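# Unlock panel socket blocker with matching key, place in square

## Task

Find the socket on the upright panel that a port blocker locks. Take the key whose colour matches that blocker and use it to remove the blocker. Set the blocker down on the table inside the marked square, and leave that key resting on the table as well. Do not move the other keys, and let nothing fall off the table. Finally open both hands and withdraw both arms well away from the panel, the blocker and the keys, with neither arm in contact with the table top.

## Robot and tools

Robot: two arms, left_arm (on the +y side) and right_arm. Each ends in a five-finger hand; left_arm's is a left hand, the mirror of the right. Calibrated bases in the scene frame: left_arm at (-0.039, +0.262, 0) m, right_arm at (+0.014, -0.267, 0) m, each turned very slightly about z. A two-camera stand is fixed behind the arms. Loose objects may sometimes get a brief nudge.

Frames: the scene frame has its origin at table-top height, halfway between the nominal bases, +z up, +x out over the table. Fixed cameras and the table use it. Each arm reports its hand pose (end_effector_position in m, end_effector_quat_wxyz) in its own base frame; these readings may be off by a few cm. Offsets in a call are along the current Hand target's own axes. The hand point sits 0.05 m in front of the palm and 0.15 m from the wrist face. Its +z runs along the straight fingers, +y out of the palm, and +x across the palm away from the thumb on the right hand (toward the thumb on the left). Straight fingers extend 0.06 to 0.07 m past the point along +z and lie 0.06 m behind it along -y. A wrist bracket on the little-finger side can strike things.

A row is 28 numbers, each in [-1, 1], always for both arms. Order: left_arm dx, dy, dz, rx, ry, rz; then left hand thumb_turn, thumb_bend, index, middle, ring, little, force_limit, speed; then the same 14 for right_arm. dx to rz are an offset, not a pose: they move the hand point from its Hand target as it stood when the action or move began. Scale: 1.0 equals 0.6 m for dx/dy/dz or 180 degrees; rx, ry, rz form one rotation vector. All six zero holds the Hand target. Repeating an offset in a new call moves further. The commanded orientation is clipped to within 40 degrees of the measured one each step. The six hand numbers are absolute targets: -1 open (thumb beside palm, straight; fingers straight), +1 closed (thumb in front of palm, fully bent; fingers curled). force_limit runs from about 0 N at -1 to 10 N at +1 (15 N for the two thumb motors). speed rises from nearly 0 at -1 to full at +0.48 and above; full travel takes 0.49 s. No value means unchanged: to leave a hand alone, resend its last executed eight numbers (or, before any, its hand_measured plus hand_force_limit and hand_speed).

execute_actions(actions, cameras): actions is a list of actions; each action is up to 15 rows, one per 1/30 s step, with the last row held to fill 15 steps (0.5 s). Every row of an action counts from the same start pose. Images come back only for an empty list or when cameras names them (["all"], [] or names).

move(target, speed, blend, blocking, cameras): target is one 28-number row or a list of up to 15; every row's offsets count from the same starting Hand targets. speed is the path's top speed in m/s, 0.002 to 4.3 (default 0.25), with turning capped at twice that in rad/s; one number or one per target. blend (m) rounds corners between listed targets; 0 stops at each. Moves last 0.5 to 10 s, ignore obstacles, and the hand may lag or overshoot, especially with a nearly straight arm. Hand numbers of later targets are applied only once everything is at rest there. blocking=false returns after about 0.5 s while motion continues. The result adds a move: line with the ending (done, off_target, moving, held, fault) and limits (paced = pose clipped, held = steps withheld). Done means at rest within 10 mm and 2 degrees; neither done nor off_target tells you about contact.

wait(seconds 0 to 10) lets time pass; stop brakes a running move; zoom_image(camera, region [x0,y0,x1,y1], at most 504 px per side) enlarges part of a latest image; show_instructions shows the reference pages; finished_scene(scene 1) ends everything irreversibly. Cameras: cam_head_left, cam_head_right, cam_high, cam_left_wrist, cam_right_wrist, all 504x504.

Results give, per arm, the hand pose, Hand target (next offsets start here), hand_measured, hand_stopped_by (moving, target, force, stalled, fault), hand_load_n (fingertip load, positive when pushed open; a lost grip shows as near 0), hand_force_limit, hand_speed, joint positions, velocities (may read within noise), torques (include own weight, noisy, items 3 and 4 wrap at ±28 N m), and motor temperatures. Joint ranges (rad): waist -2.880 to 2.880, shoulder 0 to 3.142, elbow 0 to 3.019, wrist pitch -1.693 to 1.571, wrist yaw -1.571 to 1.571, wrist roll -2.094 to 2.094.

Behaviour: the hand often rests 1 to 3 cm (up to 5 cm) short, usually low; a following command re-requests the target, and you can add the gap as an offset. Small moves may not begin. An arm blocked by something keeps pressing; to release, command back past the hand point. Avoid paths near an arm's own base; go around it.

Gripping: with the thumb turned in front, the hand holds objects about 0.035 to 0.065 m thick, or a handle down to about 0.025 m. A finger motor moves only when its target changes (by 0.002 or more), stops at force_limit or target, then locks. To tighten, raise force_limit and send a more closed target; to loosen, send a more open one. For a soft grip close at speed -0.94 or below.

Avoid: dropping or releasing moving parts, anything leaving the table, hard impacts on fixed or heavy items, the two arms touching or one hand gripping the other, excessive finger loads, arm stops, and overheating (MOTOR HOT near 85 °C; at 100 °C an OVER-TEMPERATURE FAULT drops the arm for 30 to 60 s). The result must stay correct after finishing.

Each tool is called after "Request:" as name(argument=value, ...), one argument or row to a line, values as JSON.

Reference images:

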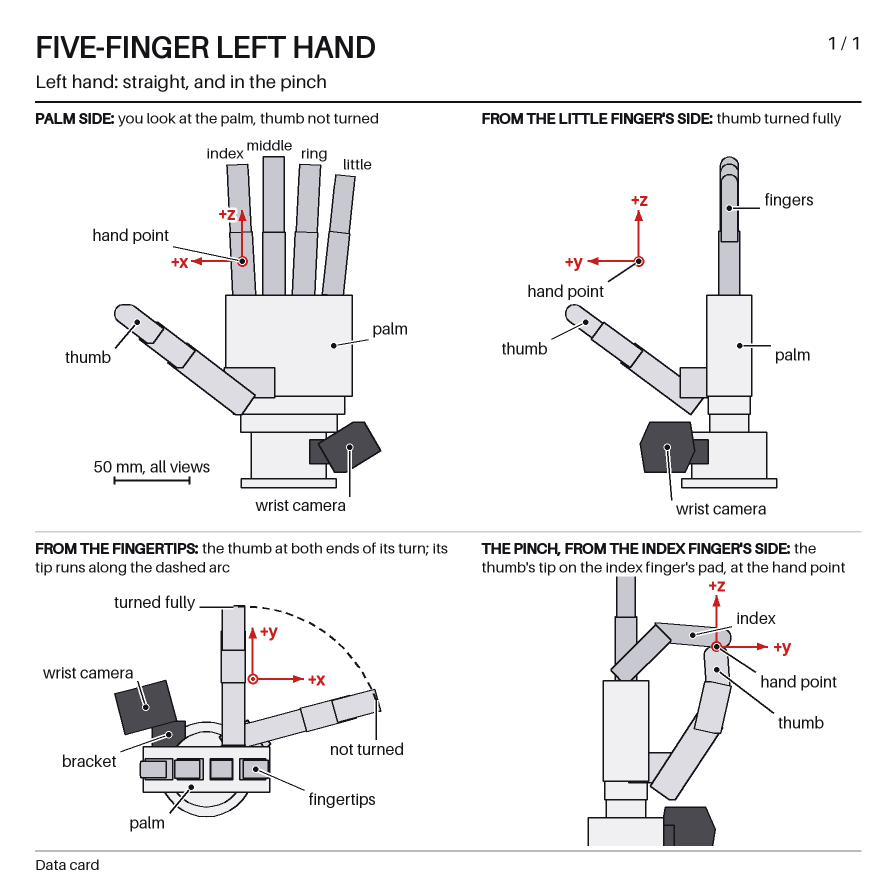

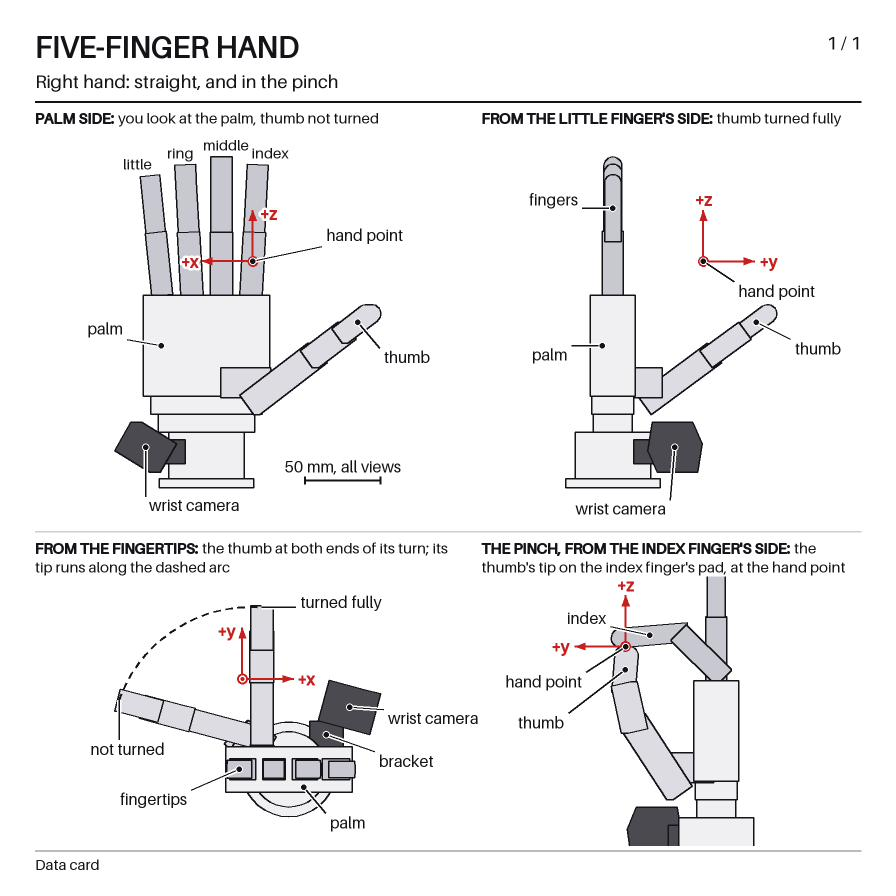

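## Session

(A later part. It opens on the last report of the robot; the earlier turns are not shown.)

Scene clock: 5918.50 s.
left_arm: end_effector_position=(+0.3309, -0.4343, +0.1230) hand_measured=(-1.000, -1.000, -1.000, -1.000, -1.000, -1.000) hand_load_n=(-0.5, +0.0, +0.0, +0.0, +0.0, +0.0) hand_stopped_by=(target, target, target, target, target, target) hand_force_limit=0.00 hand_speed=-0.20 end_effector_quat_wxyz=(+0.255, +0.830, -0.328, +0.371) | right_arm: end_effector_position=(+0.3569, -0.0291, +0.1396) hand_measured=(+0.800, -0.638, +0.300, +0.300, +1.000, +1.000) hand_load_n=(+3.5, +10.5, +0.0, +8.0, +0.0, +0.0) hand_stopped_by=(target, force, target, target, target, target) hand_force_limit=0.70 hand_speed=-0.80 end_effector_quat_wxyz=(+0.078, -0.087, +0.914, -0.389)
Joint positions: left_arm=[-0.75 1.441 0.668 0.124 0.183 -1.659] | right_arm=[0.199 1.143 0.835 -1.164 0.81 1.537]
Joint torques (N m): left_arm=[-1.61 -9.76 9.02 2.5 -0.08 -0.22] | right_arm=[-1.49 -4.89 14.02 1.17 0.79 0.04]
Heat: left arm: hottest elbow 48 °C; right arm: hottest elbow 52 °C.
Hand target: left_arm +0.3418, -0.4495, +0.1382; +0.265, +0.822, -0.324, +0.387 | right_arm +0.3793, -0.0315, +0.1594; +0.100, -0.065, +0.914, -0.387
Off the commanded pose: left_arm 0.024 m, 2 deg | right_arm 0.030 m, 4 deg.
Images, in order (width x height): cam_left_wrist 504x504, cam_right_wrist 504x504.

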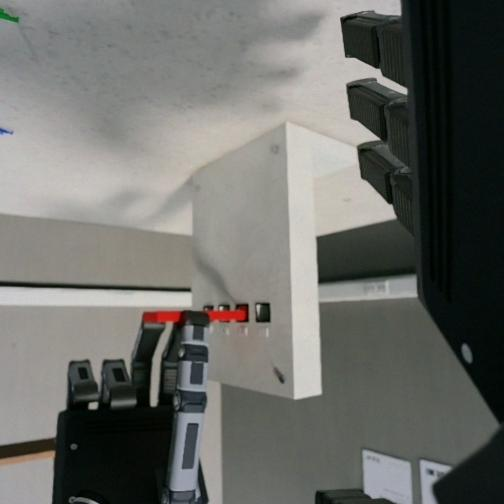

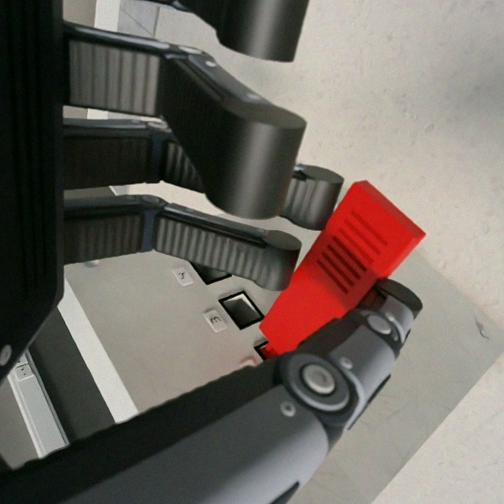

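Request:
execute_actions(
  actions=[
    [[0,0,0,0,0,0,-1,-1,-1,-1,-1,-1,0,-0.2,-0.002804,0.006865,-0.006727,-0.000695,-0.003673,-0.003462,0.8,-0.4,0.3,0.3,1,1,0.7,-0.8],[0,0,0,0,0,0,-1,-1,-1,-1,-1,-1,0,-0.2,-0.005609,0.013731,-0.013454,-0.001389,-0.007347,-0.006924,0.8,-0.4,0.3,0.3,1,1,0.7,-0.8]],
  ],
  cameras=["cam_right_wrist","cam_left_wrist"],
)

Request:
zoom_image(
  camera="cam_right_wrist",
  region=[250, 330, 280, 360],
)

Scene clock: 5933.40 s.
left_arm: end_effector_position=(+0.3309, -0.4343, +0.1230) hand_measured=(-1.000, -1.000, -1.000, -1.000, -1.000, -1.000) hand_load_n=(+0.0, +0.0, +0.0, +0.0, +0.5, +0.0) hand_stopped_by=(target, target, target, target, target, target) hand_force_limit=0.00 hand_speed=-0.20 end_effector_quat_wxyz=(+0.255, +0.830, -0.328, +0.371) | right_arm: end_effector_position=(+0.3569, -0.0290, +0.1396) hand_measured=(+0.800, -0.638, +0.300, +0.300, +1.000, +1.000) hand_load_n=(+3.5, +10.5, +0.0, +8.0, +0.0, +0.5) hand_stopped_by=(target, force, target, target, target, target) hand_force_limit=0.70 hand_speed=-0.80 end_effector_quat_wxyz=(+0.078, -0.087, +0.914, -0.389)
Joint positions: left_arm=[-0.75 1.441 0.668 0.124 0.183 -1.659] | right_arm=[0.199 1.143 0.835 -1.164 0.81 1.537]
Joint torques (N m): left_arm=[-1.55 -9.58 9.03 2.48 -0.08 -0.23] | right_arm=[1.08 -4.95 14.05 1.25 0.79 0.03]
Heat: left arm: hottest elbow 48 °C; right arm: hottest elbow 53 °C.
Hand target: left_arm +0.3418, -0.4495, +0.1382; +0.265, +0.822, -0.324, +0.387 | right_arm +0.3803, -0.0195, +0.1594; +0.107, -0.079, +0.913, -0.386
Off the commanded pose: left_arm 0.024 m, 2 deg | right_arm 0.032 m, 3 deg.
Images, in order (width x height): cam_left_wrist 504x504, cam_right_wrist 504x504.

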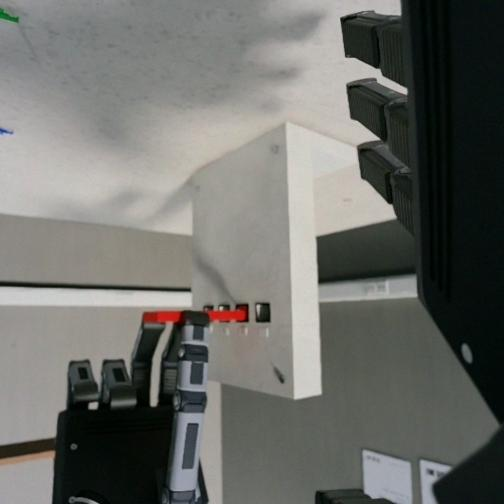

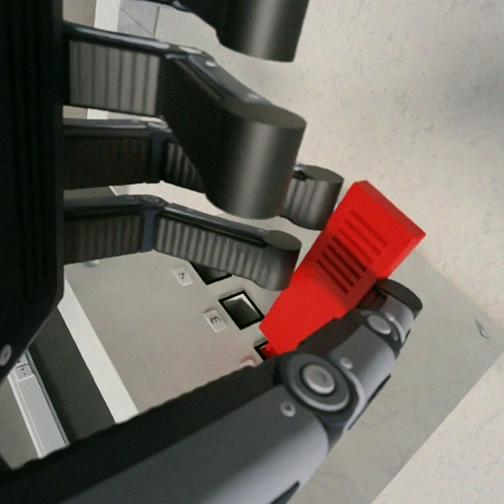

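Scaled by 16.800 from the camera's 504x504 image, which has a finer 720x720 frame.

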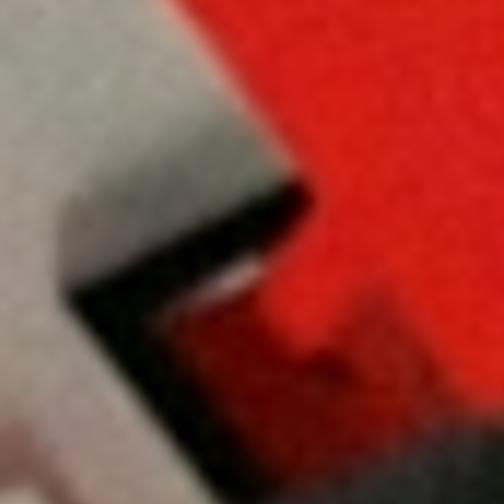

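Request:
execute_actions(
  actions=[
    [[0,0,0,0,0,0,-1,-1,-1,-1,-1,-1,0,-0.2,-0.000875,0.002118,-0.00208,-0.000203,-0.001148,-0.001086,0.8,-0.4,0.3,0.3,1,1,0.7,-0.8]],
  ],
  cameras=["cam_right_wrist","cam_left_wrist"],
)

Request:
zoom_image(
  camera="cam_right_wrist",
  region=[250, 330, 280, 360],
)

Scene clock: 5938.07 s.
left_arm: end_effector_position=(+0.3309, -0.4343, +0.1230) hand_measured=(-1.000, -1.000, -1.000, -1.000, -1.000, -1.000) hand_load_n=(+0.0, +0.0, +0.0, +0.0, +0.0, +0.0) hand_stopped_by=(target, target, target, target, target, target) hand_force_limit=0.00 hand_speed=-0.20 end_effector_quat_wxyz=(+0.255, +0.830, -0.328, +0.371) | right_arm: end_effector_position=(+0.3571, -0.0275, +0.1396) hand_measured=(+0.800, -0.638, +0.300, +0.300, +1.000, +1.000) hand_load_n=(+3.5, +10.5, +0.0, +8.0, +0.0, +0.0) hand_stopped_by=(target, force, target, target, target, target) hand_force_limit=0.70 hand_speed=-0.80 end_effector_quat_wxyz=(+0.079, -0.089, +0.914, -0.388)
Joint positions: left_arm=[-0.75 1.441 0.668 0.124 0.183 -1.659] | right_arm=[0.203 1.143 0.835 -1.164 0.81 1.537]
Joint torques (N m): left_arm=[-1.61 -9.58 9.03 2.51 -0.08 -0.22] | right_arm=[1.26 -4.66 13.86 1.26 0.75 0.08]
Motor temperatures (°C): left_arm=[23 28 48 24 24 21] | right_arm=[22 24 54 24 27 22]
Heat: left arm: hottest elbow 48 °C; right arm: hottest elbow 54 °C.
Hand target: left_arm +0.3418, -0.4495, +0.1382; +0.265, +0.822, -0.324, +0.387 | right_arm +0.3805, -0.0176, +0.1594; +0.108, -0.082, +0.913, -0.385
Off the commanded pose: left_arm 0.024 m, 2 deg | right_arm 0.032 m, 3 deg.
Images, in order (width x height): cam_left_wrist 504x504, cam_right_wrist 504x504.

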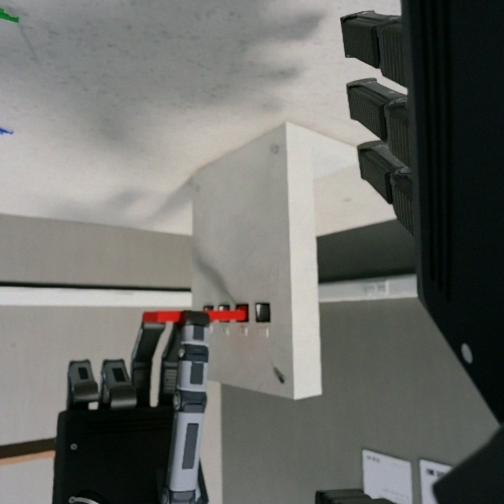

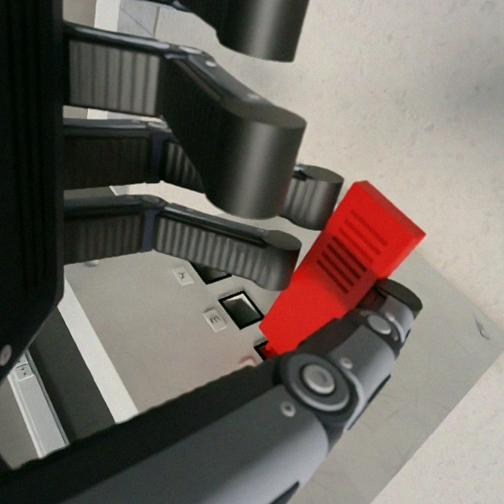

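Scaled by 16.800 from the camera's 504x504 image, which has a finer 720x720 frame.

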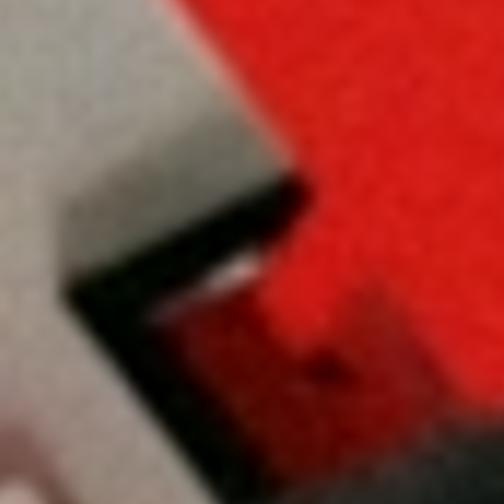

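Request:
execute_actions(
  actions=[
    [[0,0,0,0,0,0,-1,-1,-1,-1,-1,-1,0,-0.2,-0.000262,0.000635,-0.000624,-0.000061,-0.000344,-0.000326,0.8,-0.4,0.3,0.3,1,1,0.7,-0.8]],
  ],
  cameras=["cam_right_wrist","cam_left_wrist"],
)

Request:
zoom_image(
  camera="cam_right_wrist",
  region=[250, 330, 280, 360],
)

Scene clock: 5940.93 s.
left_arm: end_effector_position=(+0.3309, -0.4343, +0.1230) hand_measured=(-1.000, -1.000, -1.000, -1.000, -1.000, -1.000) hand_load_n=(+0.0, +0.0, +0.0, +0.0, +0.0, +0.0) hand_stopped_by=(target, target, target, target, target, target) hand_force_limit=0.00 hand_speed=-0.20 end_effector_quat_wxyz=(+0.255, +0.830, -0.328, +0.371) | right_arm: end_effector_position=(+0.3571, -0.0274, +0.1396) hand_measured=(+0.800, -0.638, +0.300, +0.300, +1.000, +1.000) hand_load_n=(+4.0, +10.5, +0.0, +8.0, +0.0, +0.0) hand_stopped_by=(target, force, target, target, target, target) hand_force_limit=0.70 hand_speed=-0.80 end_effector_quat_wxyz=(+0.079, -0.089, +0.914, -0.388)
Joint positions: left_arm=[-0.75 1.441 0.668 0.124 0.183 -1.659] | right_arm=[0.204 1.143 0.835 -1.164 0.81 1.537]
Joint torques (N m): left_arm=[-1.67 -9.76 9.03 2.5 -0.07 -0.23] | right_arm=[2.32 -4.78 14.13 1.07 0.78 0.03]
Heat: left arm: hottest elbow 48 °C; right arm: hottest elbow 54 °C.
Hand target: left_arm +0.3418, -0.4495, +0.1382; +0.265, +0.822, -0.324, +0.387 | right_arm +0.3805, -0.0172, +0.1594; +0.108, -0.082, +0.913, -0.385
Off the commanded pose: left_arm 0.024 m, 2 deg | right_arm 0.032 m, 3 deg.
Images, in order (width x height): cam_left_wrist 504x504, cam_right_wrist 504x504.

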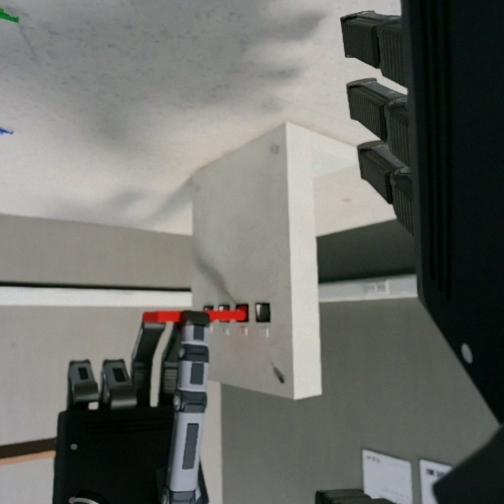

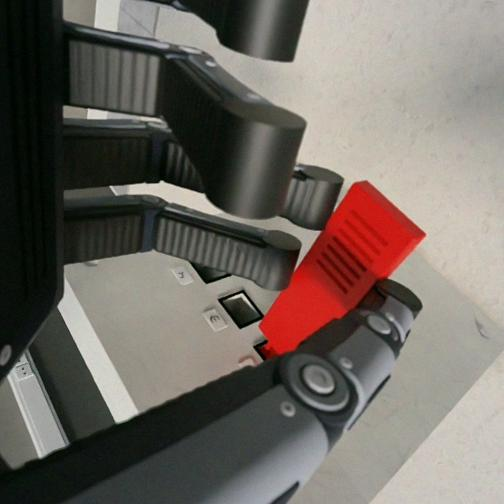

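Scaled by 16.800 from the camera's 504x504 image, which has a finer 720x720 frame.

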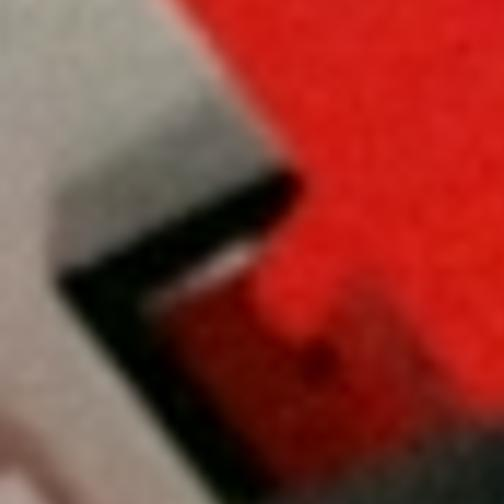

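Request:
execute_actions(
  actions=[
    [[0,0,0,0,0,0,-1,-1,-1,-1,-1,-1,0,-0.2,-0.002765,0.000154,0.000151,0,0.000218,-0.000232,0.8,-0.4,0.3,0.3,1,1,0.7,-0.8]],
  ],
  cameras=["cam_right_wrist","cam_left_wrist"],
)

Request:
zoom_image(
  camera="cam_right_wrist",
  region=[250, 330, 280, 360],
)

Request:
zoom_image(
  camera="cam_left_wrist",
  region=[226, 298, 254, 326],
)

Scene clock: 5945.77 s.
left_arm: end_effector_position=(+0.3309, -0.4343, +0.1230) hand_measured=(-1.000, -1.000, -1.000, -1.000, -1.000, -1.000) hand_load_n=(+0.0, +0.0, +0.5, +0.0, +0.0, +0.0) hand_stopped_by=(target, target, target, target, target, target) hand_force_limit=0.00 hand_speed=-0.20 end_effector_quat_wxyz=(+0.255, +0.830, -0.328, +0.371) | right_arm: end_effector_position=(+0.3595, -0.0265, +0.1407) hand_measured=(+0.800, -0.636, +0.300, +0.300, +1.000, +1.000) hand_load_n=(+0.0, +0.0, +0.0, +0.0, +0.0, +0.5) hand_stopped_by=(target, force, target, target, target, target) hand_force_limit=0.70 hand_speed=-0.80 end_effector_quat_wxyz=(+0.080, -0.089, +0.914, -0.388)
Joint positions: left_arm=[-0.75 1.441 0.668 0.124 0.183 -1.659] | right_arm=[0.205 1.148 0.842 -1.164 0.81 1.537]
Joint torques (N m): left_arm=[-1.61 -9.58 9.06 2.51 -0.07 -0.23] | right_arm=[1.9 -4.84 13.75 1.11 0.76 0.01]
Heat: left arm: hottest elbow 48 °C; right arm: hottest elbow 54 °C.
Hand target: left_arm +0.3418, -0.4495, +0.1382; +0.265, +0.822, -0.324, +0.387 | right_arm +0.3821, -0.0167, +0.1595; +0.107, -0.083, +0.913, -0.385
Off the commanded pose: left_arm 0.024 m, 2 deg | right_arm 0.031 m, 3 deg.
Images, in order (width x height): cam_left_wrist 504x504, cam_right_wrist 504x504.

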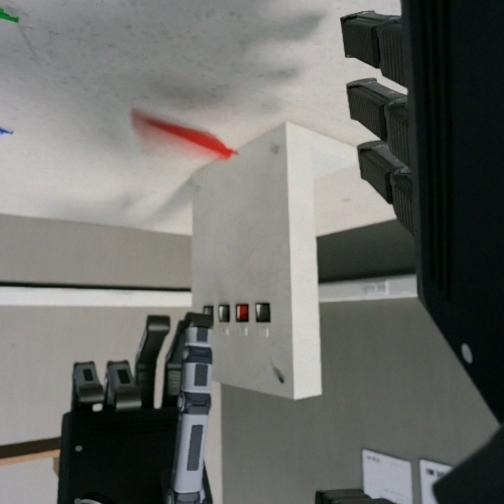

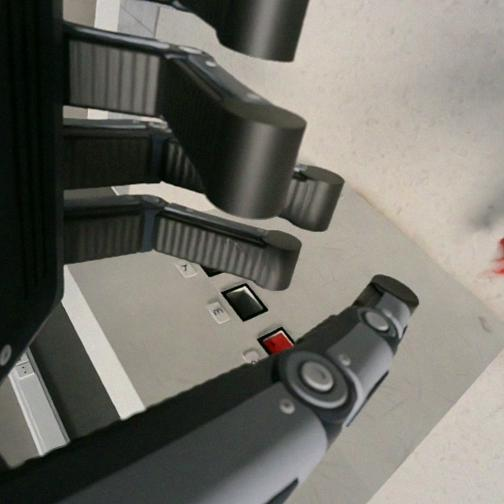

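Scaled by 16.800 from the camera's 504x504 image, which has a finer 720x720 frame.

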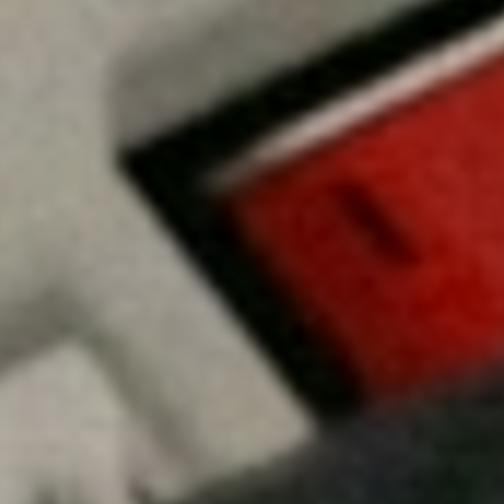

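Scaled by 18.000 from the camera's 504x504 image, which has a finer 720x720 frame.

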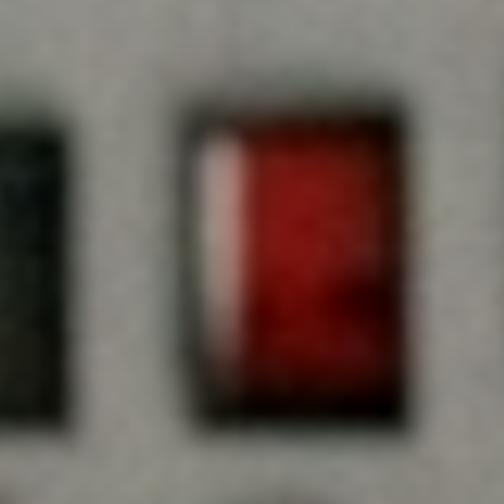

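Request:
wait(
  seconds=0.5,
  cameras=["all"],
)

Scene clock: 5948.93 s.
left_arm: end_effector_position=(+0.3309, -0.4343, +0.1230) hand_measured=(-1.000, -1.000, -1.000, -1.000, -1.000, -1.000) hand_load_n=(+0.0, +0.0, +0.0, +0.0, +0.0, +0.0) hand_stopped_by=(target, target, target, target, target, target) hand_force_limit=0.00 hand_speed=-0.20 end_effector_quat_wxyz=(+0.255, +0.830, -0.328, +0.371) | right_arm: end_effector_position=(+0.3595, -0.0265, +0.1407) hand_measured=(+0.800, -0.636, +0.300, +0.300, +1.000, +1.000) hand_load_n=(+0.0, +0.0, +0.0, +0.0, +0.0, +0.0) hand_stopped_by=(target, force, target, target, target, target) hand_force_limit=0.70 hand_speed=-0.80 end_effector_quat_wxyz=(+0.080, -0.089, +0.914, -0.388)
Joint positions: left_arm=[-0.75 1.441 0.668 0.124 0.183 -1.659] | right_arm=[0.205 1.148 0.842 -1.164 0.81 1.537]
Joint torques (N m): left_arm=[-1.55 -9.58 9.07 2.51 -0.06 -0.22] | right_arm=[1.67 -4.37 13.78 1.17 0.73 0.07]
Heat: left arm: hottest elbow 48 °C; right arm: hottest elbow 54 °C.
Hand target: left_arm +0.3418, -0.4495, +0.1382; +0.265, +0.822, -0.324, +0.387 | right_arm +0.3821, -0.0167, +0.1595; +0.107, -0.083, +0.913, -0.385
Off the commanded pose: left_arm 0.024 m, 2 deg | right_arm 0.031 m, 3 deg.
wait: 0.50 s; at rest from the start

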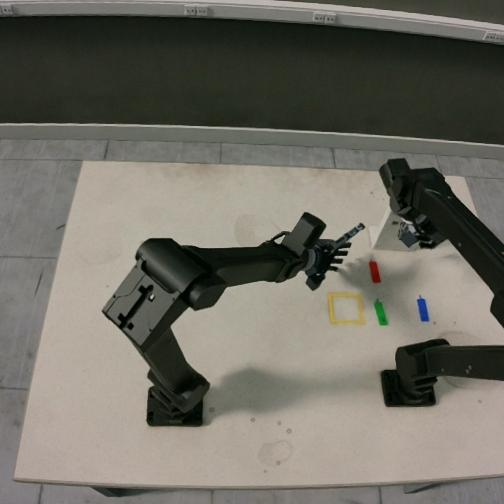

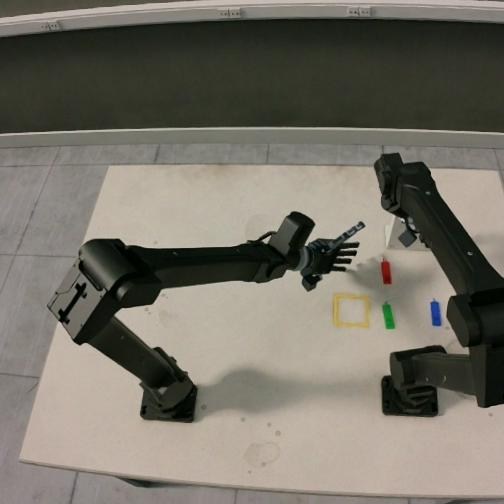

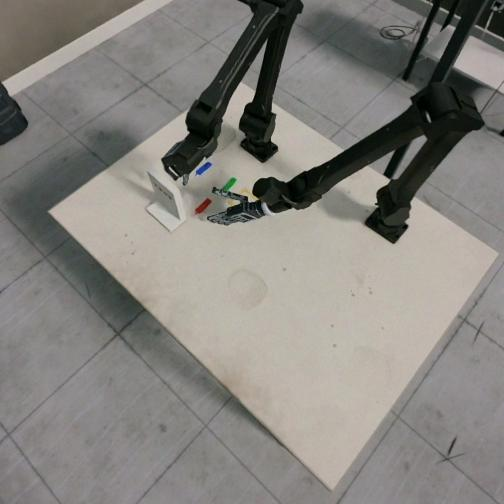

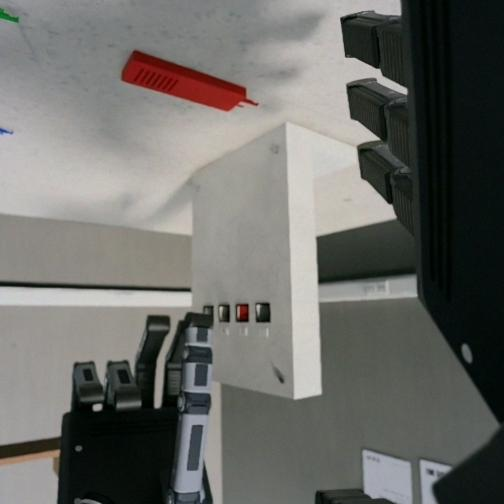

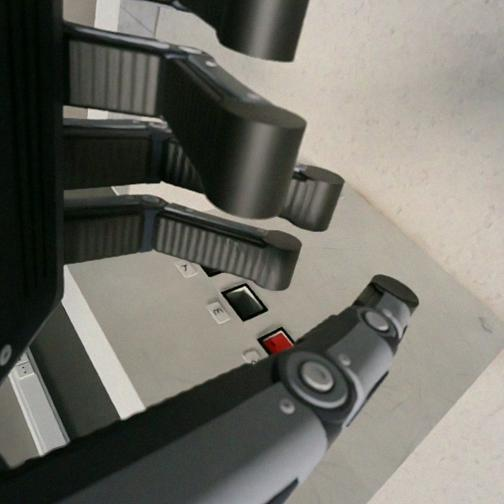

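Request:
zoom_image(
  camera="cam_head_left",
  region=[320, 220, 440, 340],
)

Request:
zoom_image(
  camera="cam_head_right",
  region=[325, 220, 445, 340],
)

Request:
zoom_image(
  camera="cam_left_wrist",
  region=[110, 30, 270, 190],
)

Scaled by 4.200 from the camera's 504x504 image, which has a finer 720x720 frame.

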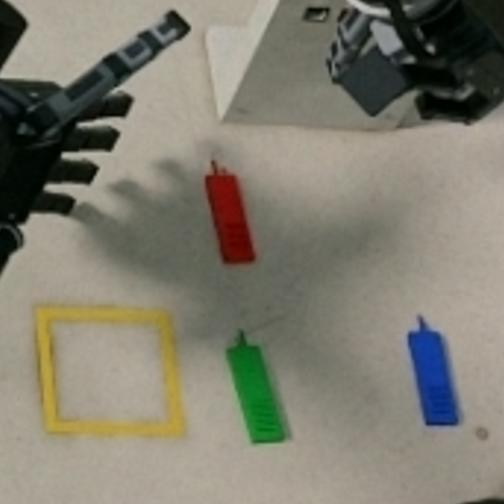

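Scaled by 4.200 from the camera's 504x504 image, which has a finer 720x720 frame.

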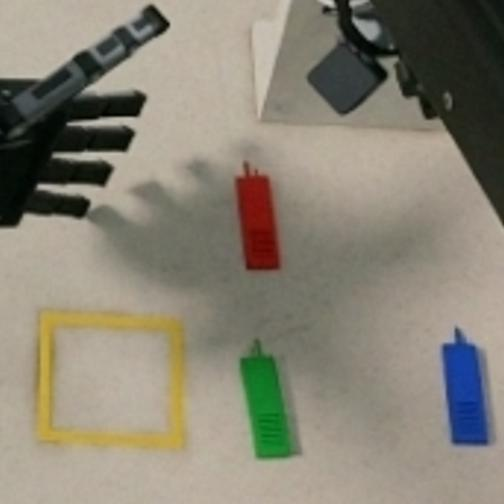

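Scaled by 3.150 from the camera's 504x504 image, which has a finer 720x720 frame.

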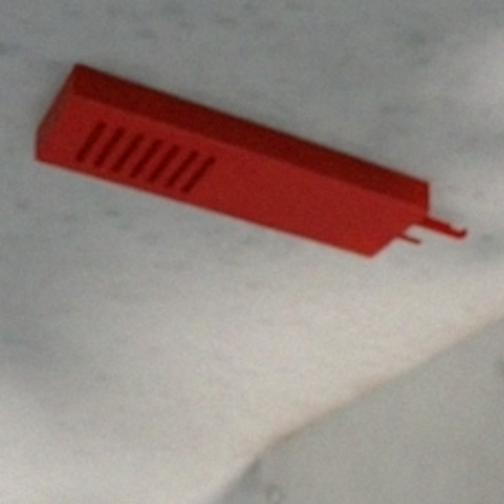

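Request:
zoom_image(
  camera="cam_left_wrist",
  region=[222, 80, 262, 120],
)

Request:
zoom_image(
  camera="cam_head_left",
  region=[355, 250, 395, 290],
)

Scaled by 12.600 from the camera's 504x504 image, which has a finer 720x720 frame.

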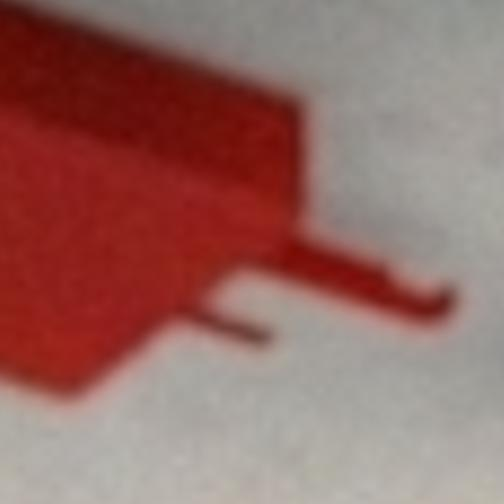

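Scaled by 12.600 from the camera's 504x504 image, which has a finer 720x720 frame.

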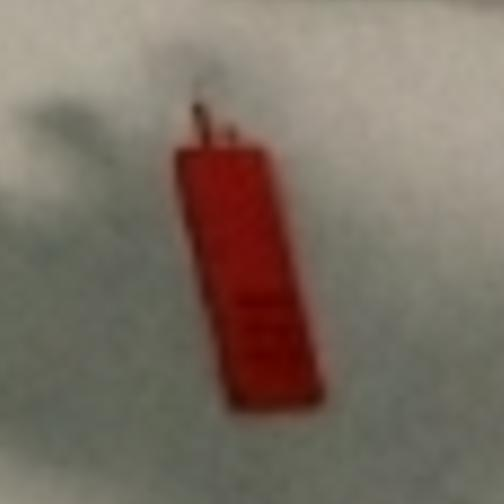

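Request:
move(
  target=[0,0,0,0,0,0,-1,-1,-1,-1,-1,-1,0,-0.2,0.14016,-0.01365,-0.0616,0,0,0,0.8,-0.765,0.3,0.3,1,1,0.7,-0.8],
  speed=0.1,
  cameras=["all"],
)

Scene clock: 5998.33 s.
left_arm: end_effector_position=(+0.3309, -0.4343, +0.1230) hand_measured=(-1.000, -1.000, -1.000, -1.000, -1.000, -1.000) hand_load_n=(+0.0, +0.0, +0.0, +0.0, +0.0, +0.0) hand_stopped_by=(target, target, target, target, target, target) hand_force_limit=0.00 hand_speed=-0.20 end_effector_quat_wxyz=(+0.255, +0.830, -0.328, +0.371) | right_arm: end_effector_position=(+0.2927, -0.0202, +0.1770) hand_measured=(+0.800, -0.766, +0.300, +0.300, +1.000, +1.000) hand_load_n=(+0.0, +0.0, +0.0, +0.0, +0.0, +0.0) hand_stopped_by=(target, target, target, target, target, target) hand_force_limit=0.70 hand_speed=-0.80 end_effector_quat_wxyz=(+0.102, -0.081, +0.914, -0.385)
Joint positions: left_arm=[-0.75 1.441 0.668 0.124 0.183 -1.659] | right_arm=[0.29 0.916 0.786 -1.381 0.818 1.658]
Joint torques (N m): left_arm=[-1.61 -9.58 9.07 2.5 -0.07 -0.22] | right_arm=[2.14 -3.55 9.48 0.49 0.84 0.14]
Heat: left arm: hottest elbow 48 °C; right arm: hottest elbow 52 °C.
Hand target: left_arm +0.3418, -0.4495, +0.1382; +0.265, +0.822, -0.324, +0.387 | right_arm +0.2921, -0.0166, +0.1794; +0.108, -0.082, +0.913, -0.385
Off the commanded pose: left_arm 0.024 m, 2 deg | right_arm 0.004 m, 1 deg.
move: off_target (left_arm)

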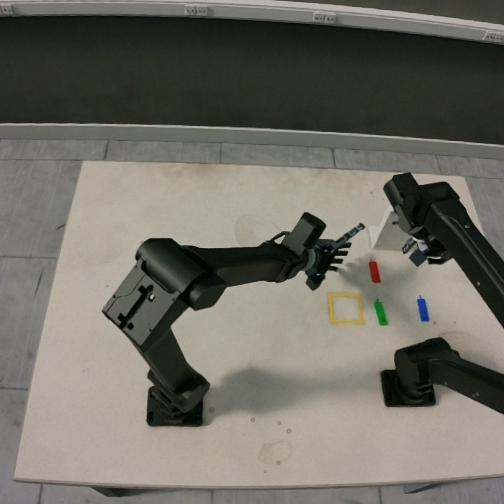

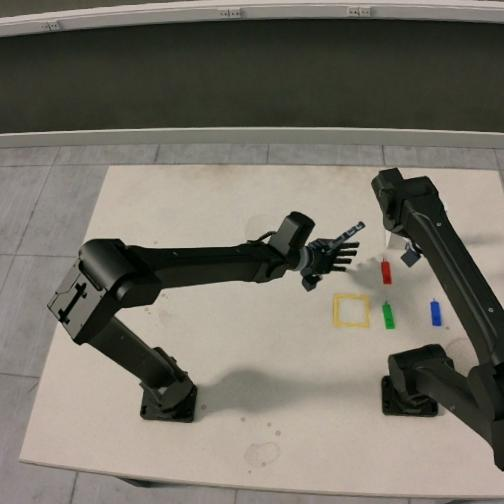

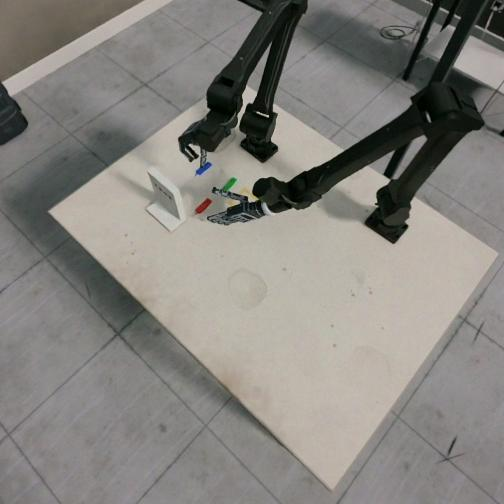

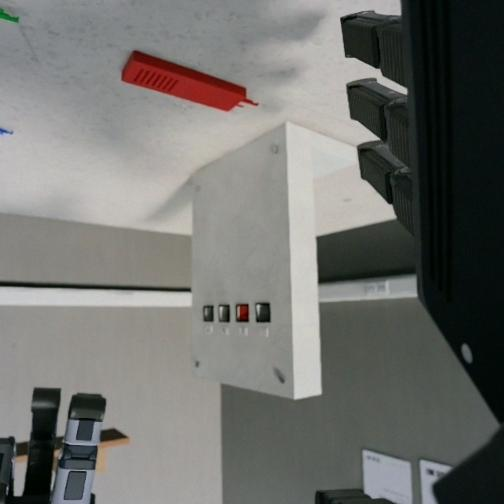

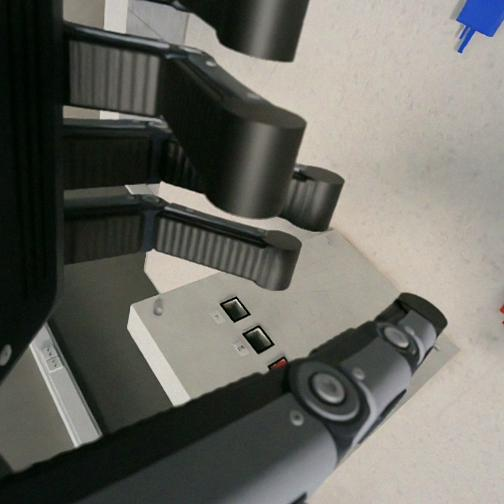

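Request:
zoom_image(
  camera="cam_head_left",
  region=[320, 230, 440, 350],
)

Request:
zoom_image(
  camera="cam_head_right",
  region=[330, 230, 450, 350],
)

Request:
zoom_image(
  camera="cam_left_wrist",
  region=[90, 20, 330, 260],
)

Scaled by 4.200 from the camera's 504x504 image, which has a finer 720x720 frame.

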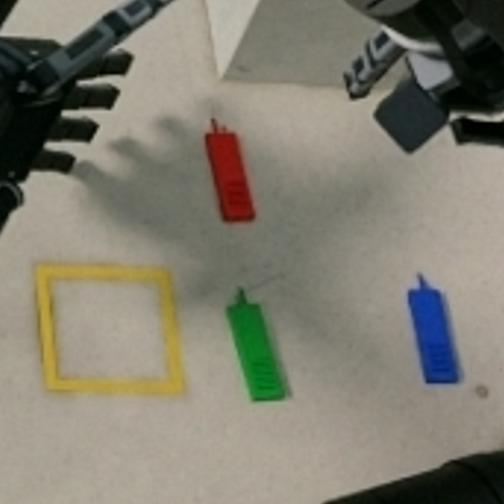

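Scaled by 4.200 from the camera's 504x504 image, which has a finer 720x720 frame.

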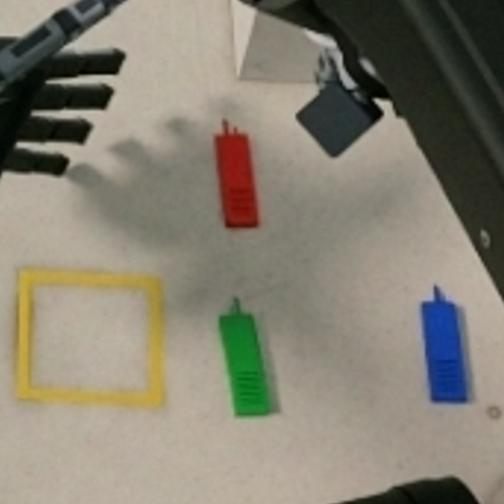

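Scaled by 2.100 from the camera's 504x504 image, which has a finer 720x720 frame.

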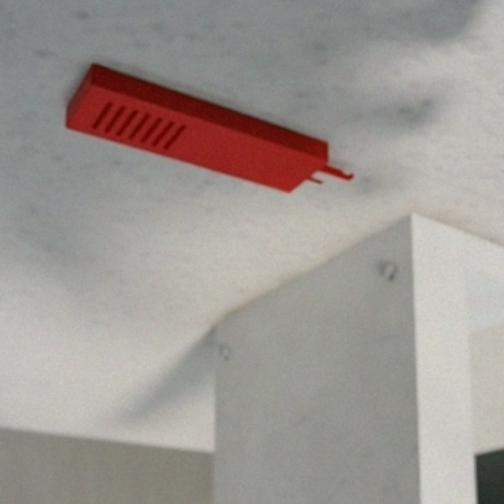

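Request:
zoom_image(
  camera="cam_left_wrist",
  region=[115, 40, 215, 140],
)

Request:
zoom_image(
  camera="cam_left_wrist",
  region=[180, 60, 280, 160],
)

Request:
zoom_image(
  camera="cam_left_wrist",
  region=[270, 100, 370, 200],
)

Scaled by 5.040 from the camera's 504x504 image, which has a finer 720x720 frame.

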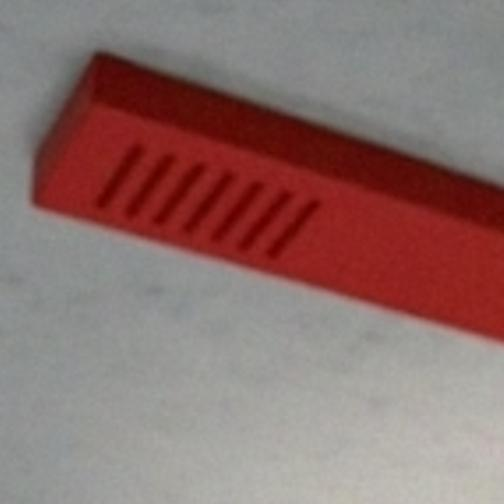

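Scaled by 5.040 from the camera's 504x504 image, which has a finer 720x720 frame.

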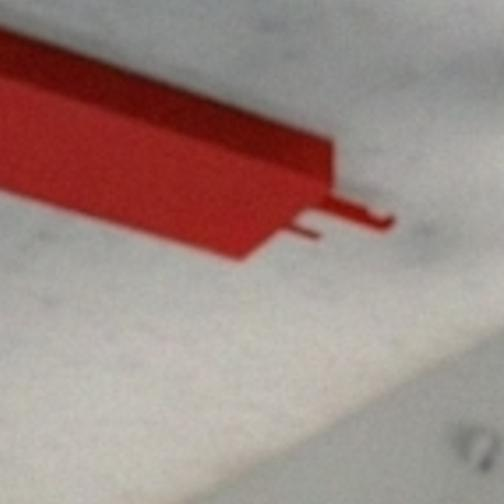

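Scaled by 5.040 from the camera's 504x504 image, which has a finer 720x720 frame.

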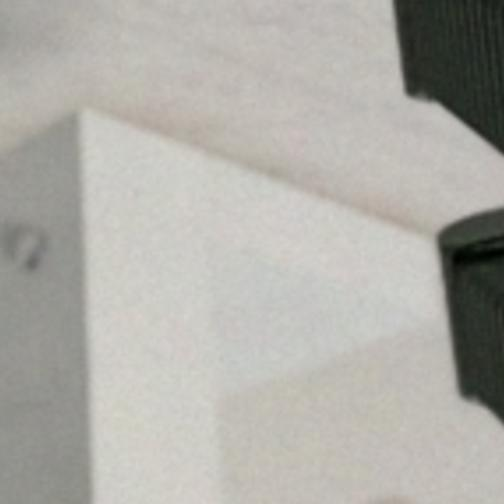

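Request:
move(
  target=[0,0,0,0,0,0,-1,-1,-1,-1,-1,-1,0,-0.2,-0.0208,0.15832,0.09357,-0.02509,0.02432,-0.03422,0.8,-0.765,0.3,0.3,1,1,0.7,-0.8],
  speed=0.1,
  cameras=["cam_left_wrist","cam_right_wrist","cam_head_left","cam_head_right"],
)

Scene clock: 6062.43 s.
left_arm: end_effector_position=(+0.3309, -0.4343, +0.1230) hand_measured=(-1.000, -1.000, -1.000, -1.000, -1.000, -1.000) hand_load_n=(+0.0, +0.0, +0.0, +0.0, +0.0, +0.0) hand_stopped_by=(target, target, target, target, target, target) hand_force_limit=0.00 hand_speed=-0.20 end_effector_quat_wxyz=(+0.255, +0.830, -0.328, +0.371) | right_arm: end_effector_position=(+0.3101, +0.0076, +0.0762) hand_measured=(+0.800, -0.766, +0.300, +0.300, +1.000, +1.000) hand_load_n=(+0.0, +0.0, +0.0, +0.0, +0.0, +0.0) hand_stopped_by=(target, target, target, target, target, target) hand_force_limit=0.70 hand_speed=-0.80 end_effector_quat_wxyz=(+0.045, -0.115, +0.925, -0.358)
Joint positions: left_arm=[-0.75 1.441 0.668 0.124 0.183 -1.659] | right_arm=[0.315 1.166 0.701 -1.166 0.737 1.661]
Joint torques (N m): left_arm=[-1.73 -9.64 9.05 2.5 -0.07 -0.23] | right_arm=[0.91 -5.6 8.61 0.8 0.57 -0.03]
Motor temperatures (°C): left_arm=[23 28 48 24 24 21] | right_arm=[22 23 46 24 27 22]
Heat: left arm: hottest elbow 48 °C; right arm: hottest elbow 46 °C.
Hand target: left_arm +0.3418, -0.4495, +0.1382; +0.265, +0.822, -0.324, +0.387 | right_arm +0.3122, +0.0133, +0.0744; +0.048, -0.121, +0.925, -0.357
Off the commanded pose: left_arm 0.024 m, 2 deg | right_arm 0.006 m, 1 deg.
move: off_target (left_arm)
Images, in order (width x height): cam_head_left 504x504, cam_head_right 504x504, cam_left_wrist 504x504, cam_right_wrist 504x504.

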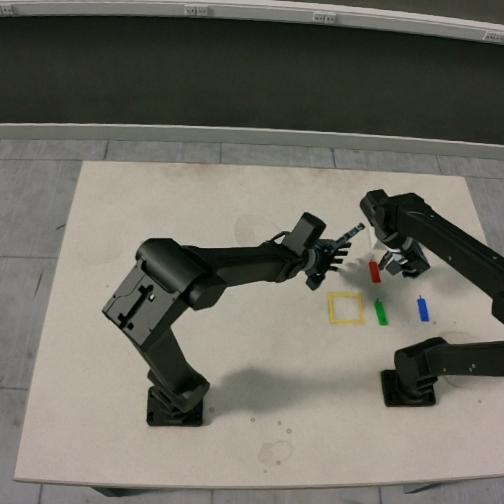

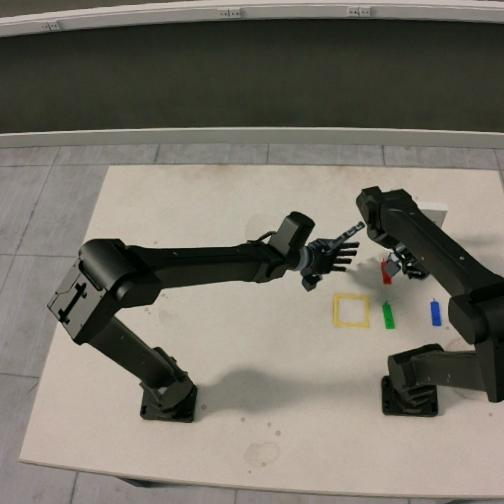

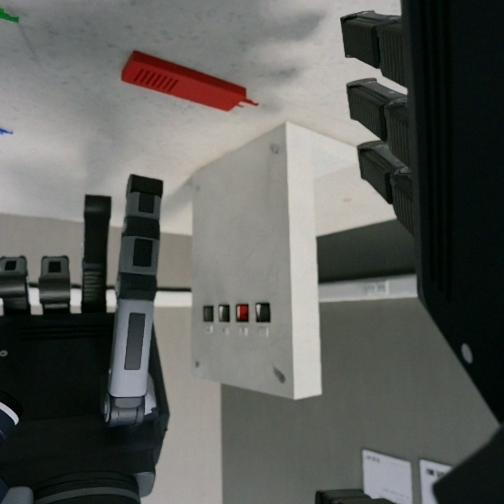

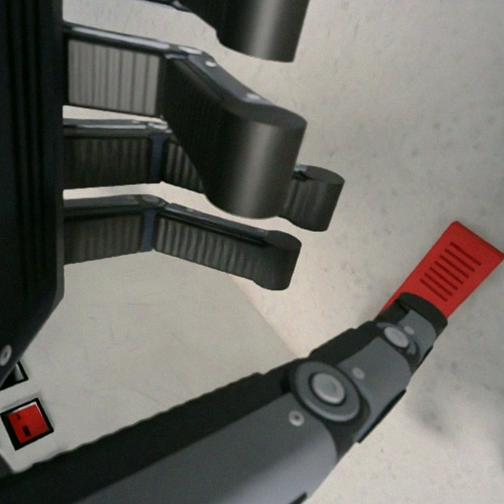

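Request:
move(
  target=[0,0,0,0,0,0,-1,-1,-1,-1,-1,-1,0,-0.2,-0.00739,0.04827,0.0305,0,0,0,0.8,-0.765,0.3,0.3,1,1,0.7,-0.8],
  speed=0.08,
  cameras=["cam_left_wrist","cam_right_wrist"],
)

Scene clock: 6070.43 s.
left_arm: end_effector_position=(+0.3309, -0.4343, +0.1230) hand_measured=(-1.000, -1.000, -1.000, -1.000, -1.000, -1.000) hand_load_n=(+0.0, +0.0, +0.0, +0.0, +0.0, +0.0) hand_stopped_by=(target, target, target, target, target, target) hand_force_limit=0.00 hand_speed=-0.20 end_effector_quat_wxyz=(+0.255, +0.830, -0.328, +0.371) | right_arm: end_effector_position=(+0.3109, +0.0080, +0.0761) hand_measured=(+0.800, -0.766, +0.300, +0.300, +1.000, +1.000) hand_load_n=(+0.0, +0.0, +0.0, +0.0, +0.5, +0.0) hand_stopped_by=(target, target, target, target, target, target) hand_force_limit=0.70 hand_speed=-0.80 end_effector_quat_wxyz=(+0.046, -0.115, +0.925, -0.358)
Joint positions: left_arm=[-0.75 1.441 0.668 0.124 0.183 -1.659] | right_arm=[0.315 1.167 0.701 -1.162 0.737 1.661]
Joint torques (N m): left_arm=[-1.55 -9.64 9.02 2.48 -0.07 -0.23] | right_arm=[0.67 -4.84 8.36 0.58 0.7 -0.06]
Heat: left arm: hottest elbow 48 °C; right arm: hottest elbow 46 °C.
Hand target: left_arm +0.3418, -0.4495, +0.1382; +0.265, +0.822, -0.324, +0.387 | right_arm +0.3105, +0.0078, +0.0762; +0.045, -0.115, +0.925, -0.358 (not the last commanded pose)
Off the commanded pose: left_arm 0.024 m, 2 deg | right_arm 0.038 m, 1 deg.
move: held (right_arm; a check stopped the path), off_target (left_arm); limits=held
pose unreachable (right arm): on one or more control steps of this call, first in action 0 (counted from 0), this arm could not follow its commanded pose, so it was not sent that pose on those steps. It may still have moved: this result reports where it is.
cause: moving toward the commanded pose would bring a part of the arm too close to another arm (a part of this arm just beyond joint 4 (wrist pitch) and a part of the left arm just beyond its joint 6 (wrist roll), at the place that arm is still heading or pushing toward).
Images, in order (width x height): cam_left_wrist 504x504, cam_right_wrist 504x504.

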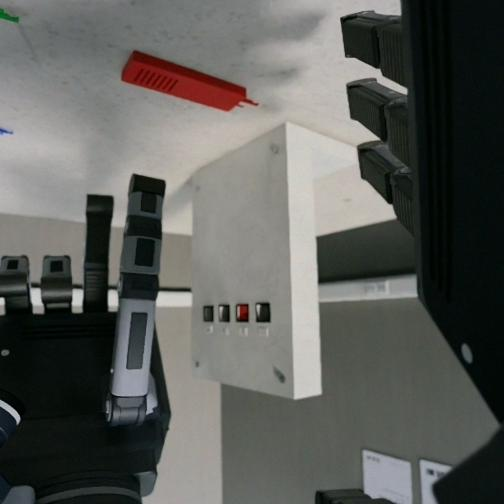

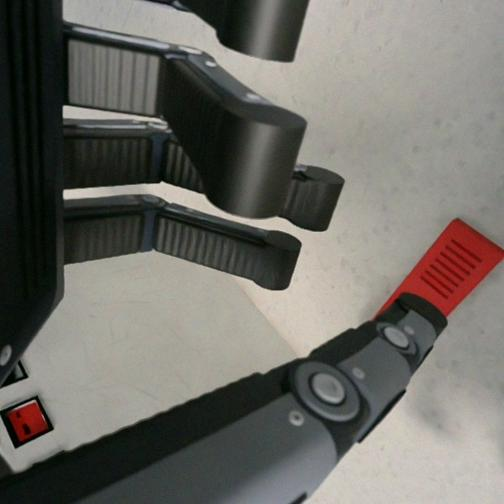

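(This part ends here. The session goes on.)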